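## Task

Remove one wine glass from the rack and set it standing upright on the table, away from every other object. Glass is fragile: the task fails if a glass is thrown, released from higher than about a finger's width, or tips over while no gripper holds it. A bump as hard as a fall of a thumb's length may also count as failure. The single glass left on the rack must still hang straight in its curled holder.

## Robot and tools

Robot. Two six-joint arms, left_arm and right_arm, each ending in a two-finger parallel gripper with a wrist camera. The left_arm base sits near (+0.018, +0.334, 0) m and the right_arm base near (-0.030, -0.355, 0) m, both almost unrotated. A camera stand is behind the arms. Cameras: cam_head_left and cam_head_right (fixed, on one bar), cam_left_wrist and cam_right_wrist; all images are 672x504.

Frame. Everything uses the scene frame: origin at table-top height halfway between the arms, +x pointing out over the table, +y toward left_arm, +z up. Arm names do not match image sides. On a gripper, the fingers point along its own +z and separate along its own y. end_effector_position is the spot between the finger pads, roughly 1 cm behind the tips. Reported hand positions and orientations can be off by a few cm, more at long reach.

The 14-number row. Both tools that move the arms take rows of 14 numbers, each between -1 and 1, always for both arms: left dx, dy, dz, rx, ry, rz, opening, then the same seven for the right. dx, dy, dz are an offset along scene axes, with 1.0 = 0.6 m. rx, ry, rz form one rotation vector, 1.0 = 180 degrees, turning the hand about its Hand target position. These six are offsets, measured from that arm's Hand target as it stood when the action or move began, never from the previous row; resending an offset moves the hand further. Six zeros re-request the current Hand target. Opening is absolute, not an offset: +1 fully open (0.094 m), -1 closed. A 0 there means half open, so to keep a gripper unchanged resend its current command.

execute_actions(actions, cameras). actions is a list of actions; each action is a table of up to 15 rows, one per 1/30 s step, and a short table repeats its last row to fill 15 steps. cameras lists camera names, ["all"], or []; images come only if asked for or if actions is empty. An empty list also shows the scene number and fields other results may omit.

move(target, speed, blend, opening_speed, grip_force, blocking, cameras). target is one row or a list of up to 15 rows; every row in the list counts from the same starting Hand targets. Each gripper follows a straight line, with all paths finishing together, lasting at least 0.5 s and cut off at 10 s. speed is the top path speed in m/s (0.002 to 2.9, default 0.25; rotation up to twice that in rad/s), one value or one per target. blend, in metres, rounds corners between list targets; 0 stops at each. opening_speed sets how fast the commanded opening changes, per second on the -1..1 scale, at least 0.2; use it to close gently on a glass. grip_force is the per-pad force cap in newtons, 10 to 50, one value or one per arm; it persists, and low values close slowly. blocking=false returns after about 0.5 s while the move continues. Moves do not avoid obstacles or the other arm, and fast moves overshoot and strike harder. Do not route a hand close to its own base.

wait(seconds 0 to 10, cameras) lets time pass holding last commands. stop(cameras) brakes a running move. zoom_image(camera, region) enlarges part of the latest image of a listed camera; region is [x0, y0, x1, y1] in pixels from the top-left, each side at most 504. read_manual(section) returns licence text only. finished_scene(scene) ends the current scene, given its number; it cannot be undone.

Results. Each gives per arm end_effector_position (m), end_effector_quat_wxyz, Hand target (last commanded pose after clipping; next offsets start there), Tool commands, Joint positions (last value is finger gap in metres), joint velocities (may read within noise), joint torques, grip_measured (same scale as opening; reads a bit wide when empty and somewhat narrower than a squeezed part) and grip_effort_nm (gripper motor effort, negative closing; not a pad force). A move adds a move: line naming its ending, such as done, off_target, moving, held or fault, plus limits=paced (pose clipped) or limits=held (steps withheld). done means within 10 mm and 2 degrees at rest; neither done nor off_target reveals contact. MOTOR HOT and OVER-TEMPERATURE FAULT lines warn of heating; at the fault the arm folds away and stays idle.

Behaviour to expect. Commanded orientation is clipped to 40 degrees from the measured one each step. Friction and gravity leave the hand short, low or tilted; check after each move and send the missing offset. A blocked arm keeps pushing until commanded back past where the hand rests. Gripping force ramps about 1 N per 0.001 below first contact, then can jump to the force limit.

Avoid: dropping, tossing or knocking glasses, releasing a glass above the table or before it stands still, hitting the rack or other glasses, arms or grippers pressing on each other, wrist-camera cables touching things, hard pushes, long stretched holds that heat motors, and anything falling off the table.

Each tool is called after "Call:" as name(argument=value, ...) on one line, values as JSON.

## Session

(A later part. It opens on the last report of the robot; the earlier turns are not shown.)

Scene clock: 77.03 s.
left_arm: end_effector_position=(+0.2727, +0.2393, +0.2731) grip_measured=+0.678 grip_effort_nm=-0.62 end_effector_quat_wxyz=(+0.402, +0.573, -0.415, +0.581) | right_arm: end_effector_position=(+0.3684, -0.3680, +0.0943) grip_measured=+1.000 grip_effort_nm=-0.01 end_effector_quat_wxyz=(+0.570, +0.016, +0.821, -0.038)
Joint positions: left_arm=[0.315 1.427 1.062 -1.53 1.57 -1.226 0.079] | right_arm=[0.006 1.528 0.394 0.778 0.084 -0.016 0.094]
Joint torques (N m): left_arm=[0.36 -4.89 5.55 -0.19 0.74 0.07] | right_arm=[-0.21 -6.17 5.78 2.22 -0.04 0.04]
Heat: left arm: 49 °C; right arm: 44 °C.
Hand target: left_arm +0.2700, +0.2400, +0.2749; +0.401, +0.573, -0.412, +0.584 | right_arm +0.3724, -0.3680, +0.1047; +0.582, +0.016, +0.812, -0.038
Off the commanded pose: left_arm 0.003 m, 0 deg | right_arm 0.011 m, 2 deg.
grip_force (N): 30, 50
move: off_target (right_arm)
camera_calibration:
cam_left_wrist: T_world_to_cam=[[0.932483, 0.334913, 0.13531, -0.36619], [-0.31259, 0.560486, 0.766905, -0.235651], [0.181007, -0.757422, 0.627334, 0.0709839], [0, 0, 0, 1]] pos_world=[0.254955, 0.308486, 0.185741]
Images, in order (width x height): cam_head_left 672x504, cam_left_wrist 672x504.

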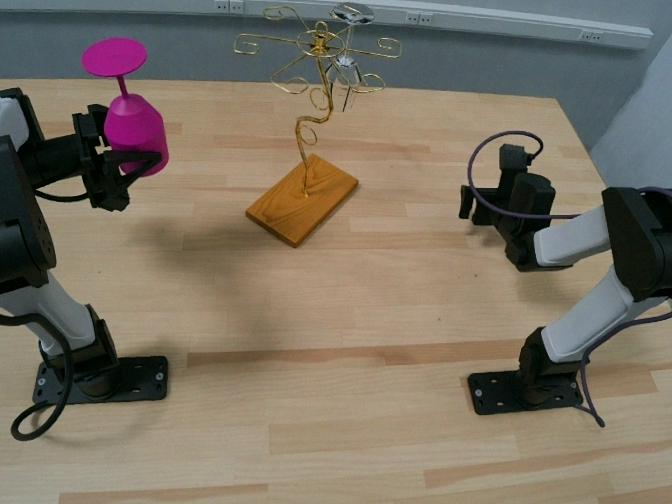

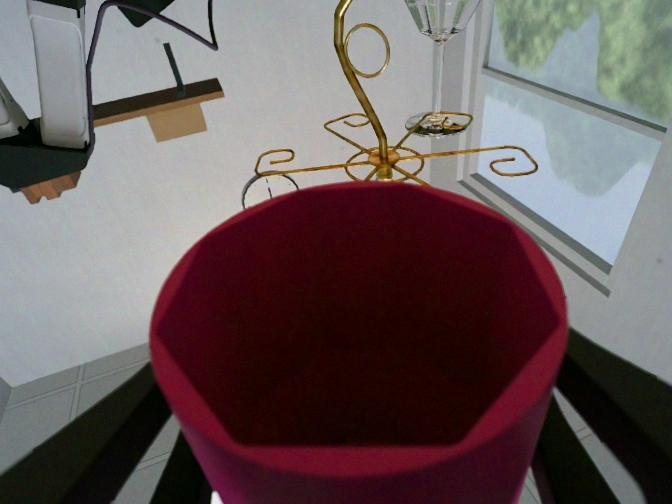

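Call:
move(target=[[0, 0, 0, 0.1631, -0.4628, -0.0005, -1, 0, 0, 0, 0, 0, 0, 1], [0, 0, 0, 0.3261, -0.9256, -0.001, -1, 0, 0, 0, 0, 0, 0, 1]], speed=0.35, blend=[0.02, 0], cameras=["cam_head_left", "cam_left_wrist"])

Scene clock: 85.87 s.
left_arm: end_effector_position=(+0.2725, +0.2392, +0.2734) grip_measured=+0.678 grip_effort_nm=-0.62 end_effector_quat_wxyz=(+0.561, +0.386, +0.592, -0.430) | right_arm: end_effector_position=(+0.3684, -0.3680, +0.0943) grip_measured=+1.000 grip_effort_nm=-0.01 end_effector_quat_wxyz=(+0.570, +0.016, +0.821, -0.038)
Joint positions: left_arm=[0.315 1.085 0.718 -0.229 1.57 0.521 0.079] | right_arm=[0.006 1.528 0.394 0.778 0.084 -0.016 0.094]
Joint torques (N m): left_arm=[0.58 -3.6 7.27 1.45 0.45 0.33] | right_arm=[-0.28 -6.15 5.78 2.23 -0.01 0.05]
Heat: left arm: 47 °C; right arm: 44 °C.
Hand target: left_arm +0.2700, +0.2400, +0.2750; +0.567, +0.401, +0.585, -0.420 | right_arm +0.3724, -0.3680, +0.1047; +0.582, +0.016, +0.812, -0.038
Off the commanded pose: left_arm 0.003 m, 2 deg | right_arm 0.011 m, 2 deg.
joint sent to its limit (left arm) — joint 5 (wrist yaw), upper limit. The joint targets still meet the commanded pose.
grip_force (N): 30, 50
move: off_target (right_arm)
camera_calibration:
cam_left_wrist: T_world_to_cam=[[-0.944258, -0.32684, -0.0393864, 0.351347], [-0.178576, 0.609041, -0.772774, 0.136912], [0.276562, -0.722665, -0.633458, 0.381116], [0, 0, 0, 1]] pos_world=[0.25081, 0.306869, 0.361061]
Images, in order (width x height): cam_head_left 672x504, cam_left_wrist 672x504.

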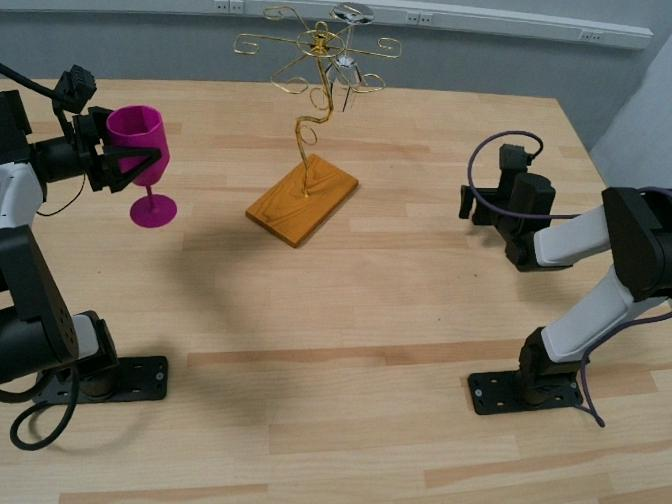

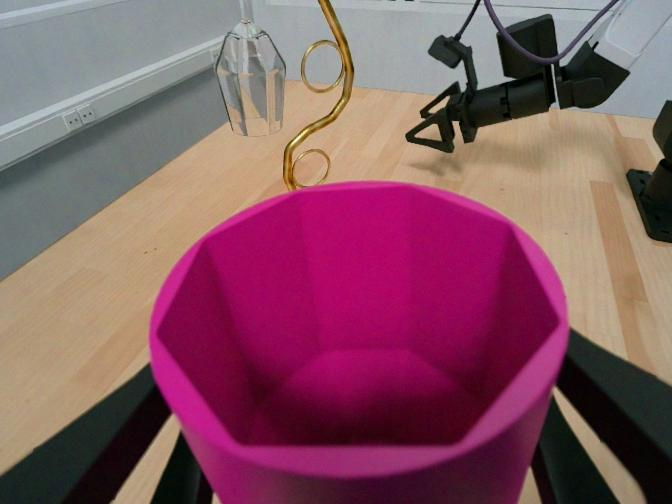

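Call:
zoom_image(camera="cam_head_left", region=[70, 60, 220, 250])

Call:
execute_actions(actions=[], cameras=["cam_head_right"])

Call:
zoom_image(camera="cam_head_right", region=[60, 60, 210, 250])

Scaled by 2.653 from the camera's 672x504 image, which has a finer 960x720 frame.

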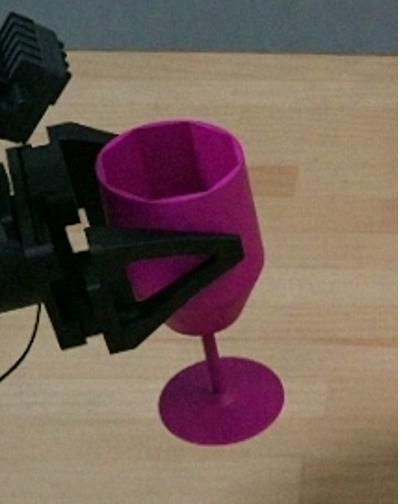

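Scene clock: 86.60 s.
left_arm: end_effector_position=(+0.2725, +0.2392, +0.2734) grip_measured=+0.678 grip_effort_nm=-0.62 end_effector_quat_wxyz=(+0.562, +0.387, +0.592, -0.429) | right_arm: end_effector_position=(+0.3684, -0.3680, +0.0943) grip_measured=+1.000 grip_effort_nm=-0.01 end_effector_quat_wxyz=(+0.570, +0.016, +0.821, -0.038)
Joint positions: left_arm=[0.315 1.085 0.718 -0.229 1.57 0.522 0.079] | right_arm=[0.006 1.528 0.394 0.778 0.084 -0.016 0.094]
Joint velocities: within noise
Joint torques (N m): left_arm=[0.44 -3.4 7.43 1.4 0.5 0.29] | right_arm=[-0.29 -6.15 5.83 2.24 -0.04 0.02]
Heat: left arm: 47 °C; right arm: 44 °C.
Hand target: left_arm +0.2700, +0.2400, +0.2750; +0.567, +0.401, +0.585, -0.420 | right_arm +0.3724, -0.3680, +0.1047; +0.582, +0.016, +0.812, -0.038
Tool commands: left_gripper/opening=-1.0 right_gripper/opening=+1.0
Off the commanded pose: left_arm 0.003 m, 2 deg | right_arm 0.011 m, 2 deg.
grip_force (N): 30, 50
Images, in order (width x height): cam_head_right 672x504.

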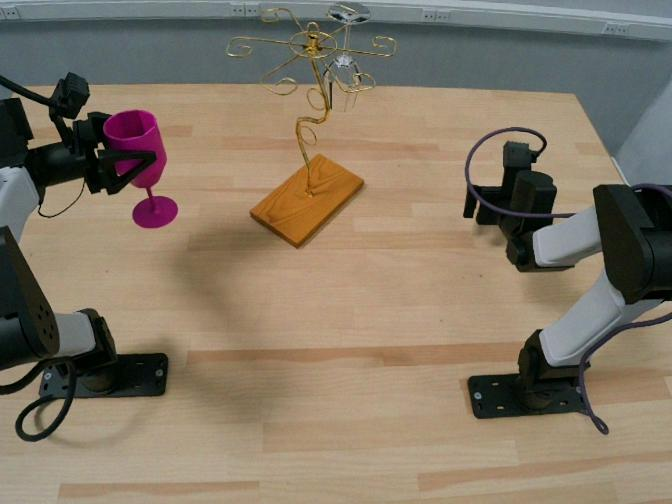

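Scaled by 2.653 from the camera's 672x504 image, which has a finer 960x720 frame.

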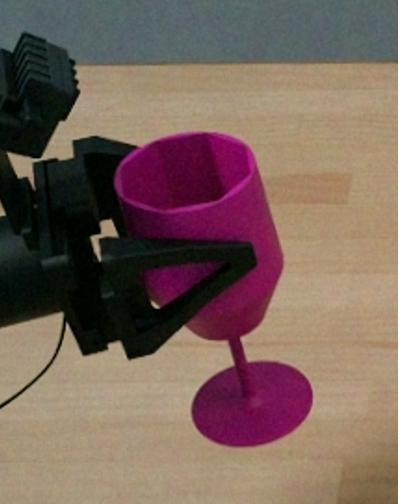

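Call:
zoom_image(camera="cam_head_right", region=[95, 100, 185, 160])

Call:
zoom_image(camera="cam_head_right", region=[115, 175, 205, 235])

Scaled by 5.600 from the camera's 672x504 image, which has a finer 960x720 frame.

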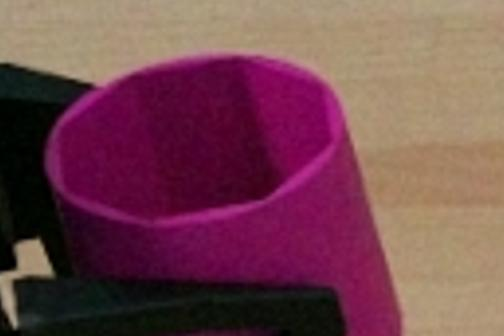

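Scaled by 5.600 from the camera's 672x504 image, which has a finer 960x720 frame.

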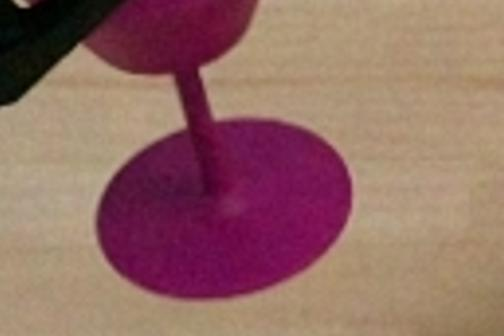

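Call:
move(target=[0, 0, -0.12, 0.0079, -0.0225, 0, -1, 0, 0, 0, 0, 0, 0, 1], speed=0.15, cameras=["cam_head_left", "cam_head_right"])

Call:
zoom_image(camera="cam_head_left", region=[80, 110, 220, 270])

Call:
zoom_image(camera="cam_head_right", region=[100, 190, 200, 270])

Scene clock: 92.27 s.
left_arm: end_effector_position=(+0.2692, +0.2381, +0.2035) grip_measured=+0.678 grip_effort_nm=-0.62 end_effector_quat_wxyz=(+0.579, +0.411, +0.575, -0.405) | right_arm: end_effector_position=(+0.3684, -0.3680, +0.0943) grip_measured=+1.000 grip_effort_nm=-0.01 end_effector_quat_wxyz=(+0.570, +0.016, +0.821, -0.038)
Joint positions: left_arm=[0.315 1.187 0.521 -0.087 1.57 0.763 0.079] | right_arm=[0.006 1.528 0.394 0.778 0.084 -0.016 0.094]
Joint torques (N m): left_arm=[0.5 -2.15 7.13 1.32 0.58 0.28] | right_arm=[-0.24 -6.19 5.83 2.24 -0.01 0.05]
Heat: left arm: 45 °C; right arm: 44 °C.
Hand target: left_arm +0.2700, +0.2400, +0.2029; +0.582, +0.423, +0.570, -0.398 | right_arm +0.3724, -0.3680, +0.1047; +0.582, +0.016, +0.812, -0.038
Off the commanded pose: left_arm 0.002 m, 2 deg | right_arm 0.011 m, 2 deg.
grip_force (N): 30, 50
move: off_target (right_arm)
Images, in order (width x height): cam_head_left 672x504, cam_head_right 672x504.

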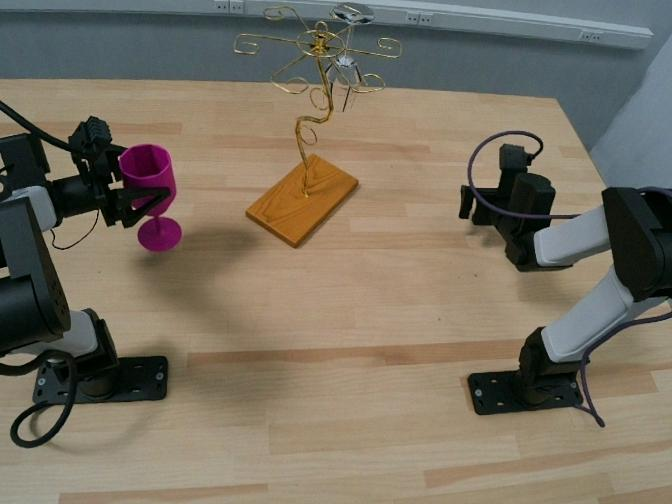

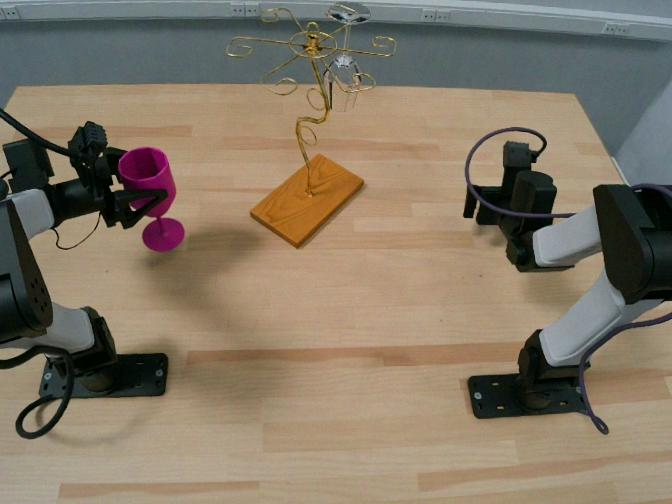

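Scaled by 3.150 from the camera's 672x504 image, which has a finer 960x720 frame.

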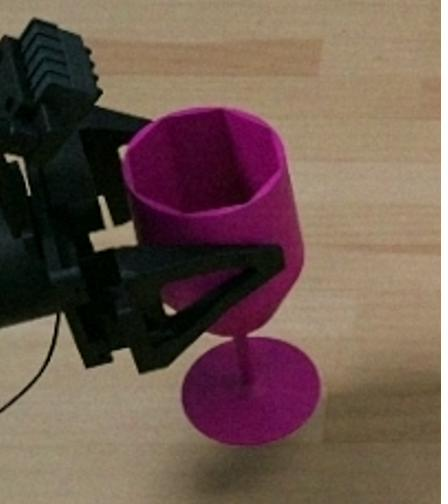

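Scaled by 5.040 from the camera's 672x504 image, which has a finer 960x720 frame.

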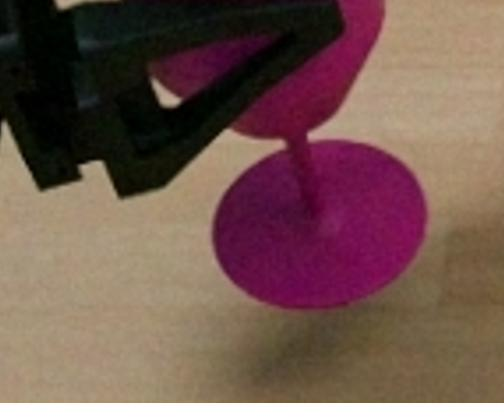

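Call:
move(target=[0, 0, -0.03, 0, 0, 0, -1, 0, 0, 0, 0, 0, 0, 1], speed=0.06, cameras=["cam_head_left", "cam_head_right"])

Call:
zoom_image(camera="cam_head_right", region=[110, 200, 210, 280])

Call:
zoom_image(camera="cam_head_left", region=[80, 130, 220, 280])

Scene clock: 94.20 s.
left_arm: end_effector_position=(+0.2700, +0.2384, +0.1870) grip_measured=+0.678 grip_effort_nm=-0.62 end_effector_quat_wxyz=(+0.580, +0.413, +0.574, -0.404) | right_arm: end_effector_position=(+0.3684, -0.3680, +0.0943) grip_measured=+1.000 grip_effort_nm=-0.01 end_effector_quat_wxyz=(+0.570, +0.016, +0.821, -0.038)
Joint positions: left_arm=[0.315 1.24 0.493 -0.064 1.57 0.827 0.079] | right_arm=[0.006 1.528 0.394 0.778 0.084 -0.016 0.094]
Joint torques (N m): left_arm=[0.65 -2.44 6.34 1.24 0.62 0.22] | right_arm=[-0.17 -6.17 5.81 2.23 -0.04 0.05]
Heat: left arm: 45 °C; right arm: 44 °C.
Hand target: left_arm +0.2700, +0.2400, +0.1850; +0.582, +0.422, +0.570, -0.398 | right_arm +0.3724, -0.3680, +0.1047; +0.582, +0.016, +0.812, -0.038
Off the commanded pose: left_arm 0.003 m, 1 deg | right_arm 0.011 m, 2 deg.
grip_force (N): 30, 50
move: off_target (right_arm)
Images, in order (width x height): cam_head_left 672x504, cam_head_right 672x504.

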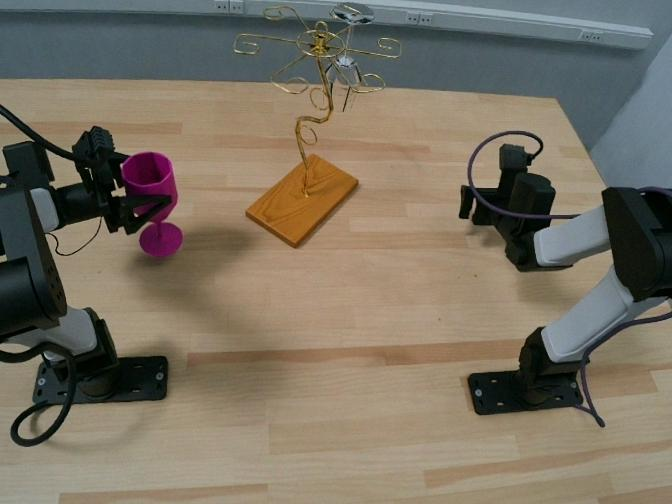

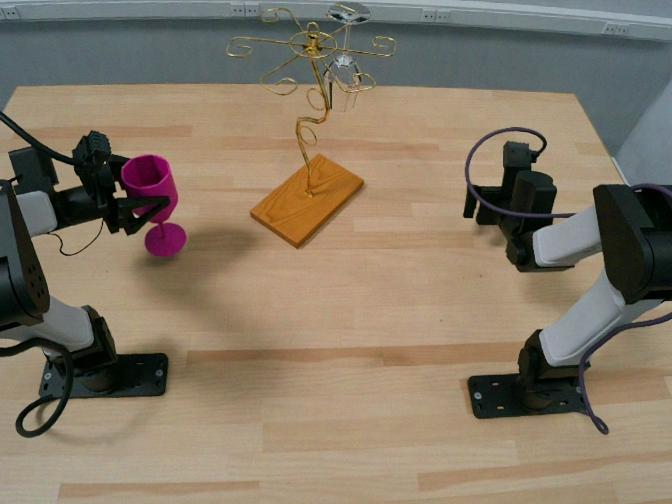

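Scaled by 5.040 from the camera's 672x504 image, which has a finer 960x720 frame.

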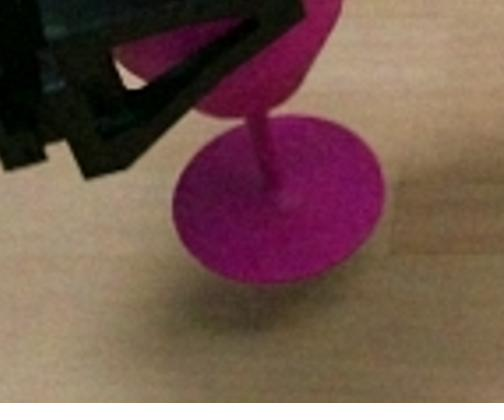

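Scaled by 3.360 from the camera's 672x504 image, which has a finer 960x720 frame.

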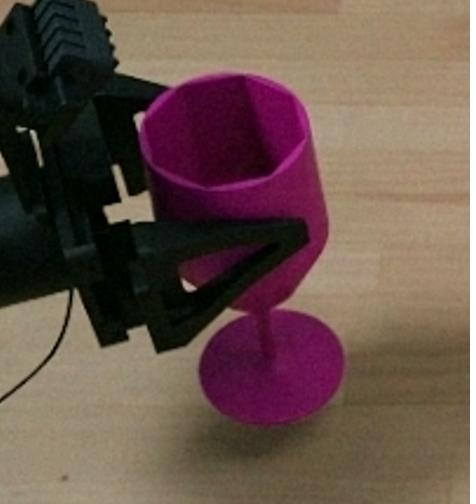

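Call:
move(target=[0, 0, -0.0183, 0, 0, 0, -1, 0, 0, 0, 0, 0, 0, 1], speed=0.03, cameras=["cam_head_right"])

Call:
zoom_image(camera="cam_head_right", region=[110, 200, 210, 280])

Scene clock: 95.50 s.
left_arm: end_effector_position=(+0.2703, +0.2384, +0.1763) grip_measured=+0.678 grip_effort_nm=-0.62 end_effector_quat_wxyz=(+0.580, +0.413, +0.574, -0.404) | right_arm: end_effector_position=(+0.3684, -0.3680, +0.0943) grip_measured=+1.000 grip_effort_nm=-0.01 end_effector_quat_wxyz=(+0.570, +0.016, +0.821, -0.038)
Joint positions: left_arm=[0.315 1.277 0.477 -0.054 1.57 0.87 0.079] | right_arm=[0.006 1.528 0.394 0.778 0.084 -0.016 0.094]
Joint torques (N m): left_arm=[0.62 -2.43 5.91 1.29 0.65 0.26] | right_arm=[-0.23 -6.24 5.79 2.22 -0.03 0.03]
Heat: left arm: 44 °C; right arm: 44 °C.
Hand target: left_arm +0.2700, +0.2400, +0.1740; +0.582, +0.423, +0.570, -0.398 | right_arm +0.3724, -0.3680, +0.1047; +0.582, +0.016, +0.812, -0.038
Off the commanded pose: left_arm 0.003 m, 1 deg | right_arm 0.011 m, 2 deg.
grip_force (N): 30, 50
move: off_target (right_arm)
Images, in order (width x height): cam_head_right 672x504.

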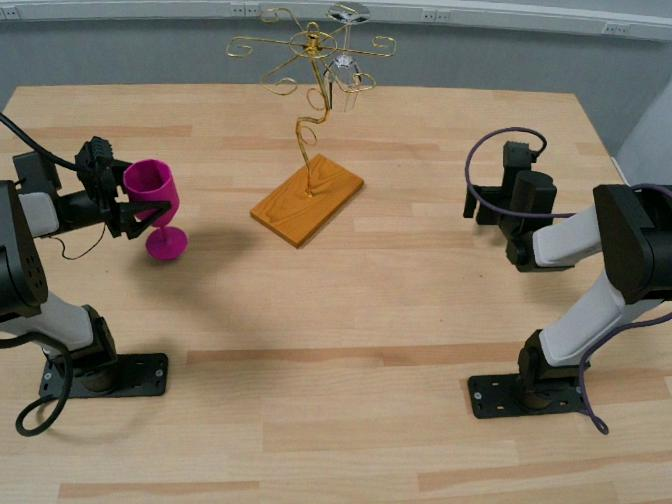

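Scaled by 5.040 from the camera's 672x504 image, which has a finer 960x720 frame.

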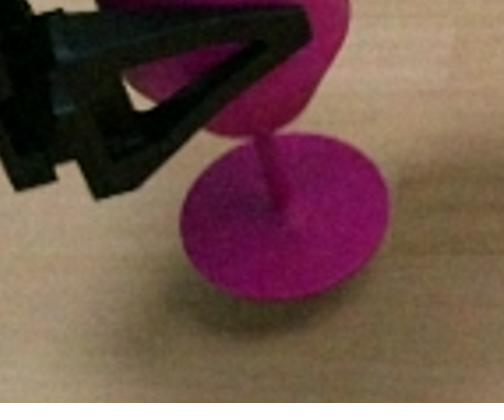

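Call:
move(target=[0, 0, -0.01, 0, 0, 0, -1, 0, 0, 0, 0, 0, 0, 1], speed=0.03)

Call:
move(target=[0, 0, -0.0083, 0, 0, 0, -1, 0, 0, 0, 0, 0, 0, 1], speed=0.03, cameras=["cam_head_right"])

Call:
zoom_image(camera="cam_head_right", region=[110, 200, 210, 280])

Scene clock: 96.67 s.
left_arm: end_effector_position=(+0.2704, +0.2385, +0.1705) grip_measured=+0.678 grip_effort_nm=-0.62 end_effector_quat_wxyz=(+0.581, +0.414, +0.574, -0.403) | right_arm: end_effector_position=(+0.3684, -0.3680, +0.0943) grip_measured=+1.000 grip_effort_nm=-0.01 end_effector_quat_wxyz=(+0.570, +0.016, +0.821, -0.038)
Joint positions: left_arm=[0.315 1.3 0.47 -0.051 1.57 0.899 0.079] | right_arm=[0.006 1.528 0.394 0.778 0.084 -0.016 0.094]
Joint torques (N m): left_arm=[0.46 -2.65 5.91 1.26 0.63 0.3] | right_arm=[-0.28 -6.16 5.83 2.24 -0.02 0.06]
Heat: left arm: 44 °C; right arm: 44 °C.
Hand target: left_arm +0.2700, +0.2400, +0.1680; +0.582, +0.422, +0.570, -0.398 | right_arm +0.3724, -0.3680, +0.1047; +0.582, +0.016, +0.812, -0.038
Off the commanded pose: left_arm 0.003 m, 1 deg | right_arm 0.011 m, 2 deg.
grip_force (N): 30, 50
move: off_target (right_arm)

Scene clock: 97.63 s.
left_arm: end_effector_position=(+0.2715, +0.2389, +0.1670) grip_measured=+0.678 grip_effort_nm=-0.62 end_effector_quat_wxyz=(+0.582, +0.416, +0.572, -0.401) | right_arm: end_effector_position=(+0.3684, -0.3680, +0.0943) grip_measured=+1.000 grip_effort_nm=-0.01 end_effector_quat_wxyz=(+0.570, +0.016, +0.821, -0.038)
Joint positions: left_arm=[0.315 1.319 0.47 -0.05 1.57 0.924 0.079] | right_arm=[0.006 1.528 0.394 0.778 0.084 -0.016 0.094]
Joint torques (N m): left_arm=[0.31 -2.52 5.31 1.18 0.58 0.22] | right_arm=[-0.24 -6.16 5.75 2.24 -0.04 0.05]
Heat: left arm: 44 °C; right arm: 44 °C.
Hand target: left_arm +0.2700, +0.2400, +0.1630; +0.582, +0.423, +0.570, -0.398 | right_arm +0.3724, -0.3680, +0.1047; +0.582, +0.016, +0.812, -0.038
Off the commanded pose: left_arm 0.004 m, 1 deg | right_arm 0.011 m, 2 deg.
grip_force (N): 30, 50
move: off_target (right_arm)
Images, in order (width x height): cam_head_right 672x504.

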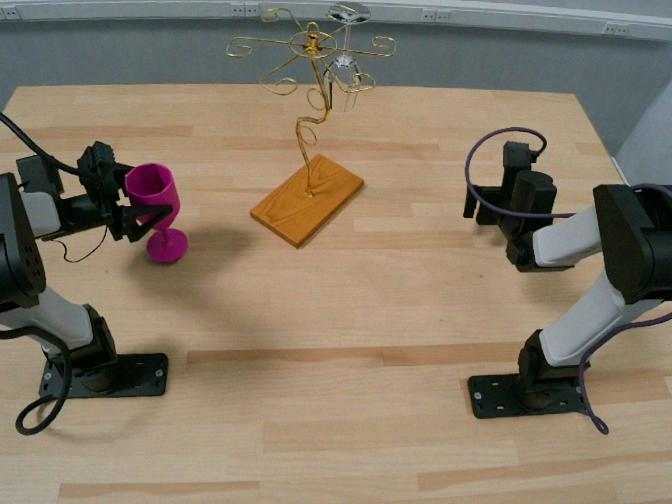

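Scaled by 5.040 from the camera's 672x504 image, which has a finer 960x720 frame.

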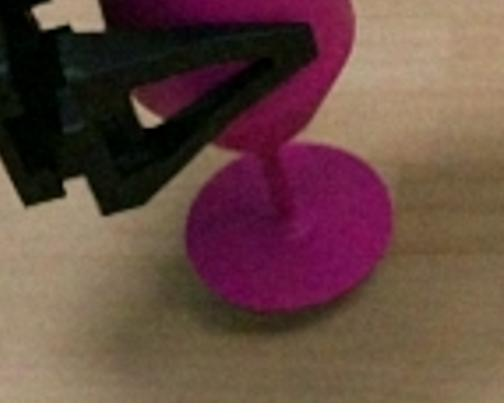

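Call:
move(target=[0, 0, -0.0083, 0, 0, 0, -1, 0, 0, 0, 0, 0, 0, 1], speed=0.03)

Call:
move(target=[0, 0, -0.0083, 0, 0, 0, -1, 0, 0, 0, 0, 0, 0, 1], speed=0.03, cameras=["cam_head_right"])

Call:
zoom_image(camera="cam_head_right", region=[110, 200, 210, 280])

Scene clock: 98.73 s.
left_arm: end_effector_position=(+0.2705, +0.2385, +0.1607) grip_measured=+0.678 grip_effort_nm=-0.62 end_effector_quat_wxyz=(+0.581, +0.414, +0.574, -0.403) | right_arm: end_effector_position=(+0.3684, -0.3680, +0.0943) grip_measured=+1.000 grip_effort_nm=-0.01 end_effector_quat_wxyz=(+0.570, +0.016, +0.821, -0.038)
Joint positions: left_arm=[0.315 1.339 0.46 -0.049 1.57 0.947 0.079] | right_arm=[0.006 1.528 0.394 0.778 0.084 -0.016 0.094]
Joint torques (N m): left_arm=[0.8 -2.76 5.68 1.16 0.59 0.27] | right_arm=[-0.25 -6.17 5.76 2.22 -0.04 0.04]
Heat: left arm: 43 °C; right arm: 44 °C.
Hand target: left_arm +0.2700, +0.2400, +0.1580; +0.582, +0.423, +0.570, -0.398 | right_arm +0.3724, -0.3680, +0.1047; +0.582, +0.016, +0.812, -0.038
Off the commanded pose: left_arm 0.003 m, 1 deg | right_arm 0.011 m, 2 deg.
grip_force (N): 30, 50
move: off_target (right_arm)

Scene clock: 99.70 s.
left_arm: end_effector_position=(+0.2715, +0.2389, +0.1568) grip_measured=+0.678 grip_effort_nm=-0.62 end_effector_quat_wxyz=(+0.582, +0.416, +0.572, -0.401) | right_arm: end_effector_position=(+0.3684, -0.3680, +0.0943) grip_measured=+1.000 grip_effort_nm=-0.01 end_effector_quat_wxyz=(+0.570, +0.016, +0.821, -0.038)
Joint positions: left_arm=[0.315 1.36 0.46 -0.048 1.57 0.972 0.079] | right_arm=[0.006 1.528 0.394 0.778 0.084 -0.016 0.094]
Joint torques (N m): left_arm=[0.65 -2.82 4.96 1.15 0.6 0.29] | right_arm=[-0.28 -6.13 5.81 2.22 -0.03 0.03]
Heat: left arm: 43 °C; right arm: 44 °C.
Hand target: left_arm +0.2700, +0.2400, +0.1530; +0.582, +0.423, +0.570, -0.398 | right_arm +0.3724, -0.3680, +0.1047; +0.582, +0.016, +0.812, -0.038
Off the commanded pose: left_arm 0.004 m, 1 deg | right_arm 0.011 m, 2 deg.
grip_force (N): 30, 50
move: off_target (right_arm)
Images, in order (width x height): cam_head_right 672x504.

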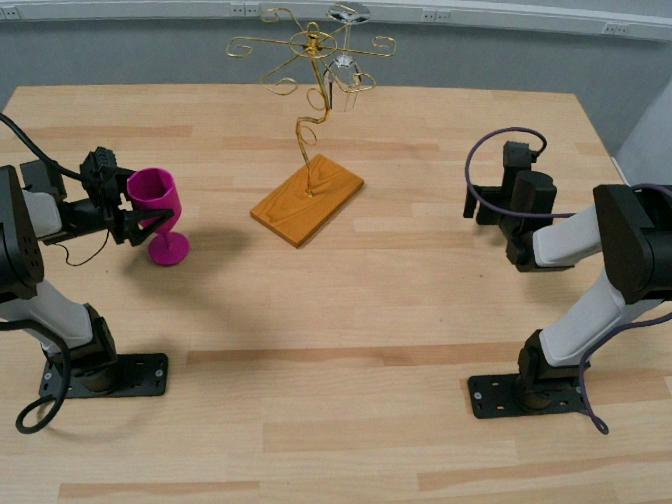

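Scaled by 5.040 from the camera's 672x504 image, which has a finer 960x720 frame.

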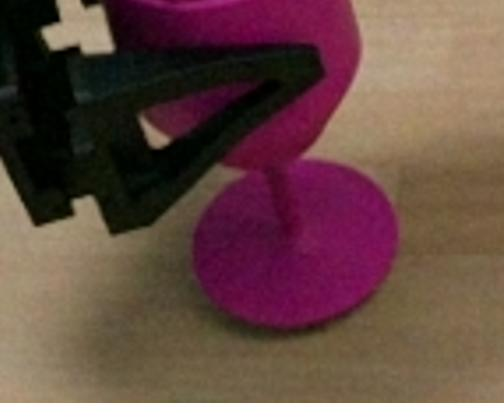

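Call:
move(target=[0, 0, -0.0067, 0, 0, 0, -1, 0, 0, 0, 0, 0, 0, 1], speed=0.02, cameras=["cam_head_right", "cam_left_wrist"])

Call:
zoom_image(camera="cam_head_right", region=[110, 200, 210, 280])

Scene clock: 100.90 s.
left_arm: end_effector_position=(+0.2706, +0.2386, +0.1517) grip_measured=+0.678 grip_effort_nm=-0.62 end_effector_quat_wxyz=(+0.581, +0.414, +0.573, -0.402) | right_arm: end_effector_position=(+0.3684, -0.3680, +0.0943) grip_measured=+1.000 grip_effort_nm=-0.01 end_effector_quat_wxyz=(+0.570, +0.016, +0.821, -0.038)
Joint positions: left_arm=[0.315 1.378 0.452 -0.047 1.57 0.992 0.079] | right_arm=[0.006 1.528 0.394 0.778 0.084 -0.016 0.094]
Joint torques (N m): left_arm=[0.53 -2.48 5.34 1.11 0.63 0.24] | right_arm=[-0.29 -6.2 5.81 2.25 -0.02 0.03]
Heat: left arm: 43 °C; right arm: 44 °C.
Hand target: left_arm +0.2700, +0.2400, +0.1491; +0.582, +0.423, +0.570, -0.398 | right_arm +0.3724, -0.3680, +0.1047; +0.582, +0.016, +0.812, -0.038
Off the commanded pose: left_arm 0.003 m, 1 deg | right_arm 0.011 m, 2 deg.
grip_force (N): 30, 50
move: off_target (right_arm)
camera_calibration:
cam_left_wrist: T_world_to_cam=[[-0.936555, -0.32371, -0.134452, 0.356263], [-0.10912, 0.633771, -0.765786, 0.017139], [0.333104, -0.702529, -0.628884, 0.283254], [0, 0, 0, 1]] pos_world=[0.241177, 0.303458, 0.239159]
Images, in order (width x height): cam_head_right 672x504, cam_left_wrist 672x504.

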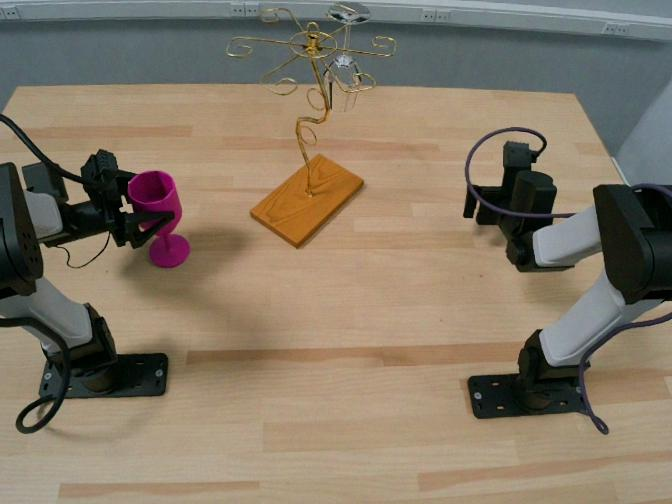

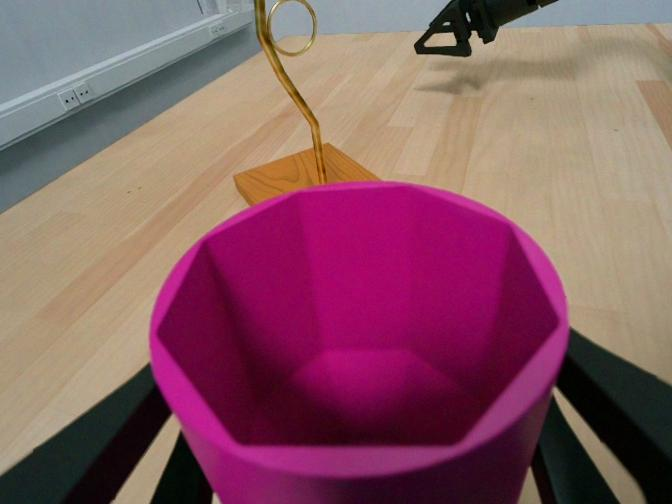

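Scaled by 5.040 from the camera's 672x504 image, which has a finer 960x720 frame.

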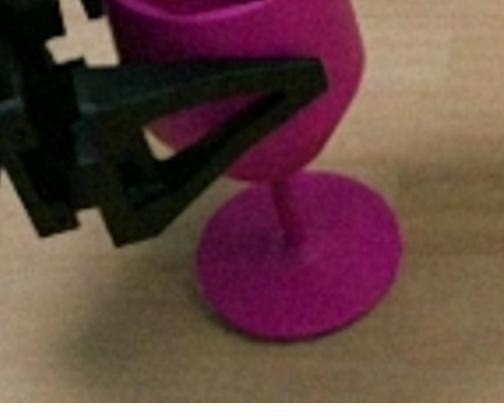

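Call:
move(target=[0, 0, -0.0067, 0, 0, 0, -1, 0, 0, 0, 0, 0, 0, 1], speed=0.02, cameras=["cam_head_right"])

Call:
zoom_image(camera="cam_head_right", region=[110, 200, 210, 280])

Scene clock: 102.03 s.
left_arm: end_effector_position=(+0.2712, +0.2388, +0.1484) grip_measured=+0.678 grip_effort_nm=-0.62 end_effector_quat_wxyz=(+0.581, +0.415, +0.573, -0.402) | right_arm: end_effector_position=(+0.3684, -0.3680, +0.0943) grip_measured=+1.000 grip_effort_nm=-0.01 end_effector_quat_wxyz=(+0.570, +0.016, +0.821, -0.038)
Joint positions: left_arm=[0.315 1.395 0.452 -0.047 1.57 1.012 0.079] | right_arm=[0.006 1.528 0.394 0.778 0.084 -0.016 0.094]
Joint torques (N m): left_arm=[0.44 -2.76 5.15 1.11 0.61 0.32] | right_arm=[-0.27 -6.11 5.78 2.22 -0.02 0.02]
Heat: left arm: 43 °C; right arm: 44 °C.
Hand target: left_arm +0.2700, +0.2400, +0.1451; +0.582, +0.423, +0.570, -0.398 | right_arm +0.3724, -0.3680, +0.1047; +0.582, +0.016, +0.812, -0.038
Off the commanded pose: left_arm 0.004 m, 1 deg | right_arm 0.011 m, 2 deg.
grip_force (N): 30, 50
move: off_target (right_arm)
Images, in order (width x height): cam_head_right 672x504.

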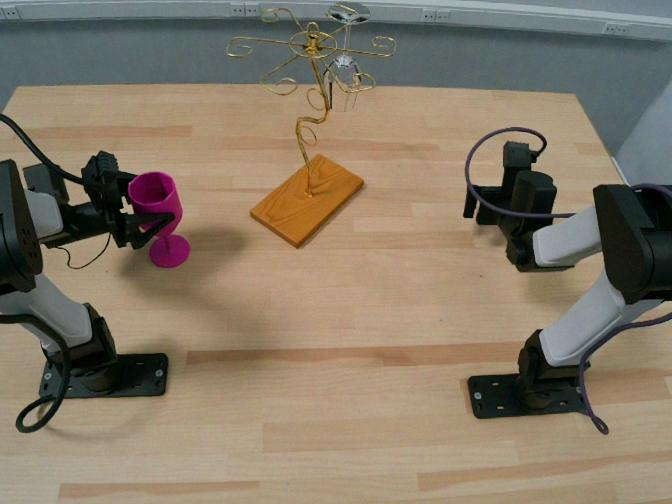

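Scaled by 5.040 from the camera's 672x504 image, which has a finer 960x720 frame.

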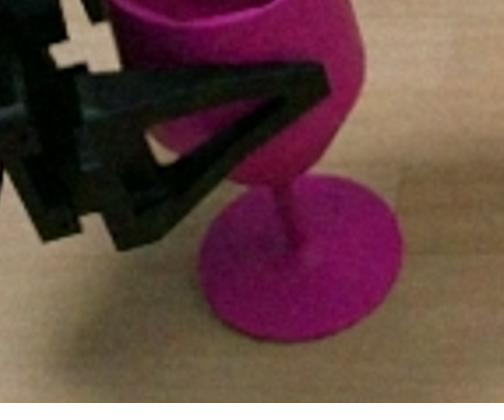

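Call:
move(target=[0, 0, -0.0067, 0, 0, 0, -1, 0, 0, 0, 0, 0, 0, 1], speed=0.02, cameras=["cam_head_right", "cam_head_left"])

Call:
zoom_image(camera="cam_head_right", region=[110, 200, 210, 280])

Call:
zoom_image(camera="cam_head_left", region=[90, 150, 220, 280])

Scene clock: 102.93 s.
left_arm: end_effector_position=(+0.2713, +0.2388, +0.1481) grip_measured=+0.678 grip_effort_nm=-0.62 end_effector_quat_wxyz=(+0.583, +0.416, +0.569, -0.404) | right_arm: end_effector_position=(+0.3684, -0.3680, +0.0943) grip_measured=+1.000 grip_effort_nm=-0.01 end_effector_quat_wxyz=(+0.570, +0.016, +0.821, -0.038)
Joint positions: left_arm=[0.315 1.407 0.452 -0.037 1.579 1.017 0.079] | right_arm=[0.006 1.528 0.394 0.778 0.084 -0.016 0.094]
Joint torques (N m): left_arm=[0.65 -2.32 4.14 1.15 0.55 0.35] | right_arm=[-0.27 -6.13 5.83 2.22 -0.04 0.05]
Heat: left arm: 42 °C; right arm: 44 °C.
Hand target: left_arm +0.2700, +0.2400, +0.1410; +0.582, +0.423, +0.570, -0.398 | right_arm +0.3724, -0.3680, +0.1047; +0.582, +0.016, +0.812, -0.038
Off the commanded pose: left_arm 0.007 m, 1 deg | right_arm 0.011 m, 2 deg.
joint read past its limit (left arm) — joint 5 (wrist yaw), upper limit.
grip_force (N): 30, 50
move: off_target (right_arm)
Images, in order (width x height): cam_head_left 672x504, cam_head_right 672x504.

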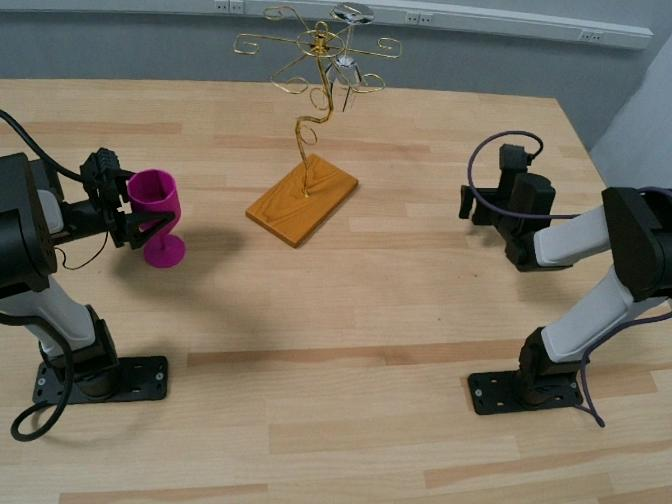

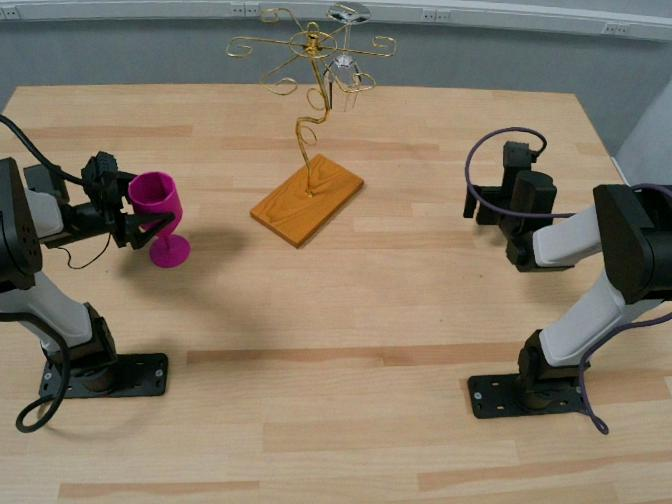

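Scaled by 5.040 from the camera's 672x504 image, which has a finer 960x720 frame.

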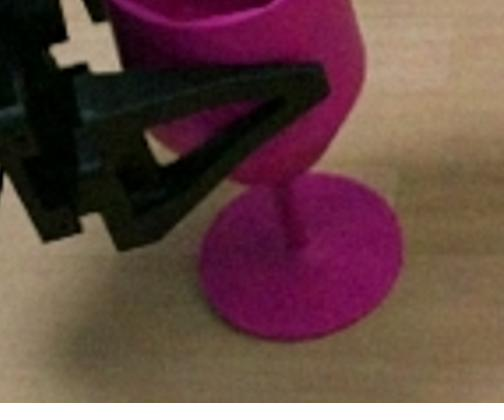

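Scaled by 3.877 from the camera's 672x504 image, which has a finer 960x720 frame.

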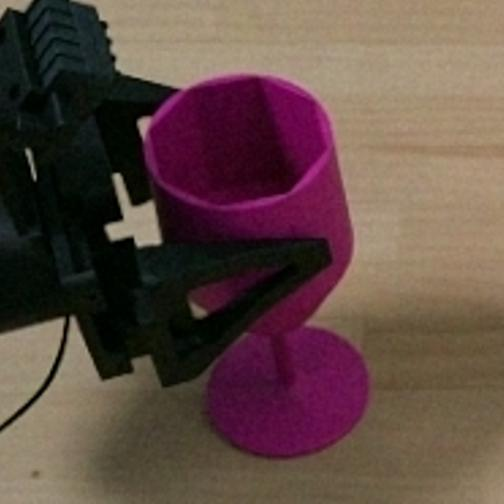

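Call:
move(target=[0, 0, 0.0075, 0, 0, 0, -1, 0, 0, 0, 0, 0, 0, 1], speed=0.03)

Call:
move(target=[0, 0, 0, 0, 0, 0, 1, 0, 0, 0, 0, 0, 0, 1], opening_speed=0.3, speed=0.03, cameras=["cam_head_left", "cam_head_right", "cam_left_wrist"])

Call:
zoom_image(camera="cam_head_left", region=[90, 150, 220, 280])

Scene clock: 104.23 s.
left_arm: end_effector_position=(+0.2713, +0.2388, +0.1481) grip_measured=+0.678 grip_effort_nm=-0.62 end_effector_quat_wxyz=(+0.583, +0.415, +0.569, -0.404) | right_arm: end_effector_position=(+0.3684, -0.3680, +0.0943) grip_measured=+1.000 grip_effort_nm=-0.01 end_effector_quat_wxyz=(+0.570, +0.016, +0.821, -0.038)
Joint positions: left_arm=[0.315 1.407 0.452 -0.037 1.579 1.016 0.079] | right_arm=[0.006 1.528 0.394 0.778 0.084 -0.016 0.094]
Joint torques (N m): left_arm=[0.46 -3.7 5.26 1.04 0.53 0.22] | right_arm=[-0.31 -6.2 5.82 2.23 -0.03 0.06]
Heat: left arm: 42 °C; right arm: 44 °C.
Hand target: left_arm +0.2700, +0.2400, +0.1455; +0.582, +0.423, +0.570, -0.398 | right_arm +0.3724, -0.3680, +0.1047; +0.582, +0.016, +0.812, -0.038
Off the commanded pose: left_arm 0.003 m, 1 deg | right_arm 0.011 m, 2 deg.
joint read past its limit (left arm) — joint 5 (wrist yaw), upper limit.
grip_force (N): 30, 50
move: off_target (right_arm)

Scene clock: 111.10 s.
left_arm: end_effector_position=(+0.2715, +0.2389, +0.1477) grip_measured=+0.997 grip_effort_nm=0.17 end_effector_quat_wxyz=(+0.583, +0.415, +0.570, -0.403) | right_arm: end_effector_position=(+0.3684, -0.3680, +0.0943) grip_measured=+1.000 grip_effort_nm=-0.01 end_effector_quat_wxyz=(+0.570, +0.016, +0.821, -0.038)
Joint positions: left_arm=[0.315 1.407 0.452 -0.037 1.577 1.016 0.094] | right_arm=[0.006 1.528 0.394 0.778 0.084 -0.016 0.094]
Joint torques (N m): left_arm=[0.55 -4.03 5.08 1.03 0.6 0.22] | right_arm=[-0.25 -6.22 5.86 2.22 -0.05 0.06]
Heat: left arm: 41 °C; right arm: 44 °C.
Hand target: left_arm +0.2700, +0.2400, +0.1455; +0.582, +0.423, +0.570, -0.398 | right_arm +0.3724, -0.3680, +0.1047; +0.582, +0.016, +0.812, -0.038
Off the commanded pose: left_arm 0.003 m, 1 deg | right_arm 0.011 m, 2 deg.
grip_force (N): 30, 50
move: off_target (right_arm)
camera_calibration:
cam_left_wrist: T_world_to_cam=[[-0.936933, -0.320704, -0.138947, 0.356708], [-0.102027, 0.631195, -0.768884, 0.0130474], [0.334287, -0.706216, -0.624108, 0.280504], [0, 0, 0, 1]] pos_world=[0.241774, 0.304259, 0.23466]
Images, in order (width x height): cam_head_left 672x504, cam_head_right 672x504, cam_left_wrist 672x504.

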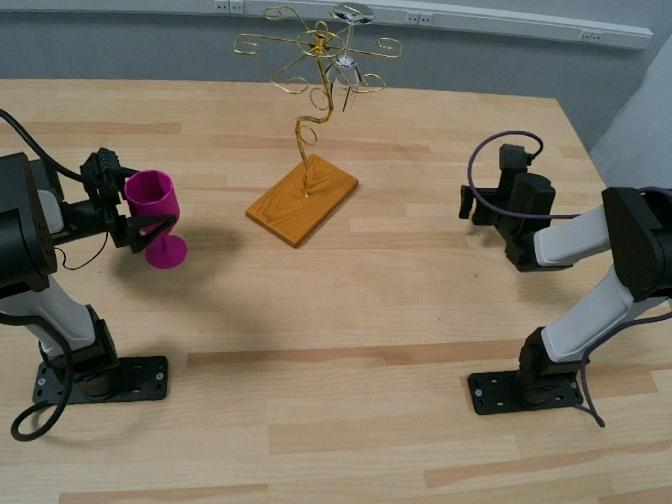

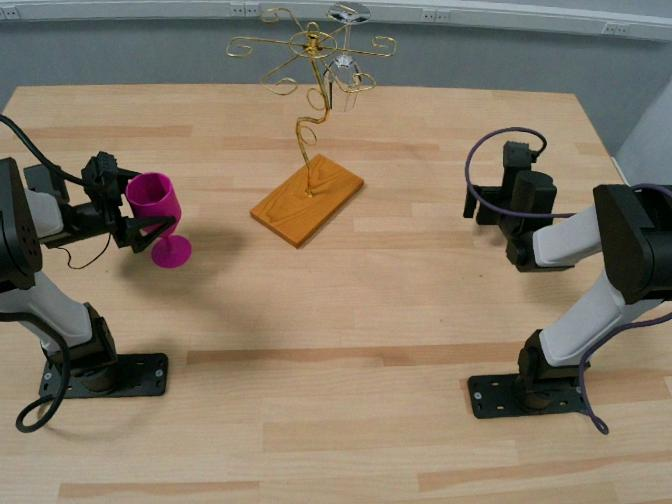

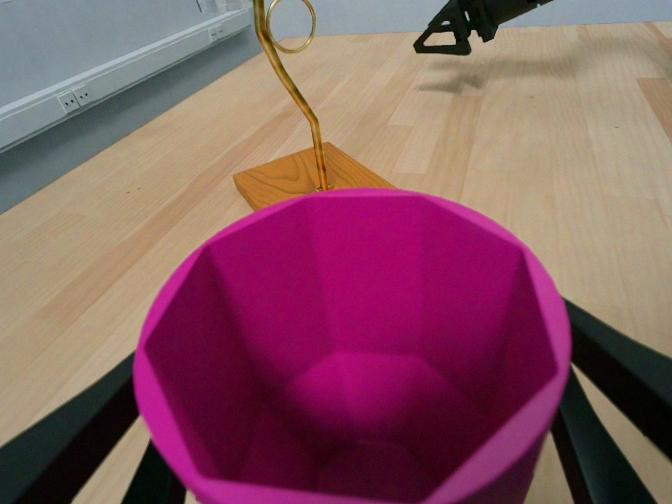

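Scaled by 3.877 from the camera's 672x504 image, which has a finer 960x720 frame.

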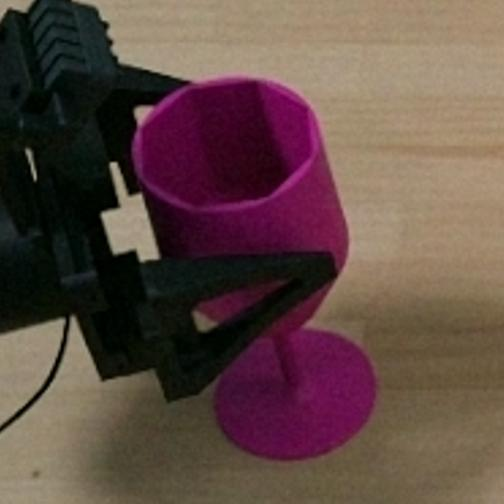

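Call:
move(target=[0, 0, 0.155, 0, 0, 0, 1, 0, 0, 0, 0, 0, 0, 1], speed=0.08, cameras=["cam_head_left", "cam_left_wrist"])

Call:
zoom_image(camera="cam_head_left", region=[90, 150, 220, 280])

Scene clock: 115.07 s.
left_arm: end_effector_position=(+0.2674, +0.2374, +0.2269) grip_measured=+0.997 grip_effort_nm=0.17 end_effector_quat_wxyz=(+0.575, +0.406, +0.578, -0.413) | right_arm: end_effector_position=(+0.3684, -0.3680, +0.0943) grip_measured=+1.000 grip_effort_nm=-0.01 end_effector_quat_wxyz=(+0.570, +0.016, +0.821, -0.038)
Joint positions: left_arm=[0.315 1.135 0.588 -0.197 1.574 0.733 0.094] | right_arm=[0.006 1.528 0.394 0.778 0.084 -0.016 0.094]
Joint torques (N m): left_arm=[0.24 -3.59 10.7 1.25 0.47 0.1] | right_arm=[-0.24 -6.16 5.81 2.22 -0.05 0.04]
Heat: left arm: 41 °C; right arm: 44 °C.
Hand target: left_arm +0.2700, +0.2400, +0.2385; +0.582, +0.423, +0.570, -0.398 | right_arm +0.3724, -0.3680, +0.1047; +0.582, +0.016, +0.812, -0.038
Off the commanded pose: left_arm 0.012 m, 3 deg | right_arm 0.011 m, 2 deg.
grip_force (N): 30, 50
move: off_target (left_arm, right_arm)
camera_calibration:
cam_left_wrist: T_world_to_cam=[[-0.94094, -0.322282, -0.10376, 0.356817], [-0.1287, 0.623921, -0.770817, 0.0838024], [0.313158, -0.711939, -0.62855, 0.338305], [0, 0, 0, 1]] pos_world=[0.240586, 0.303562, 0.314261]
Images, in order (width x height): cam_head_left 672x504, cam_left_wrist 672x504.

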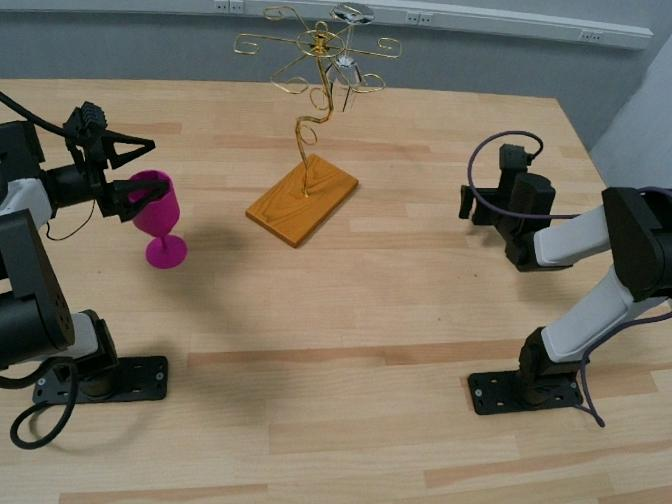

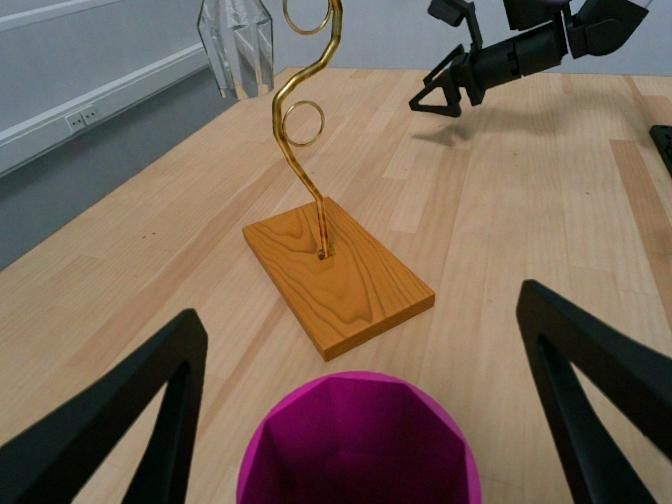

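Scaled by 3.877 from the camera's 672x504 image, which has a finer 960x720 frame.

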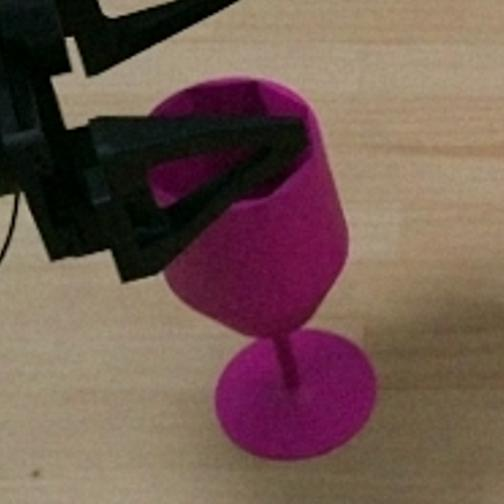

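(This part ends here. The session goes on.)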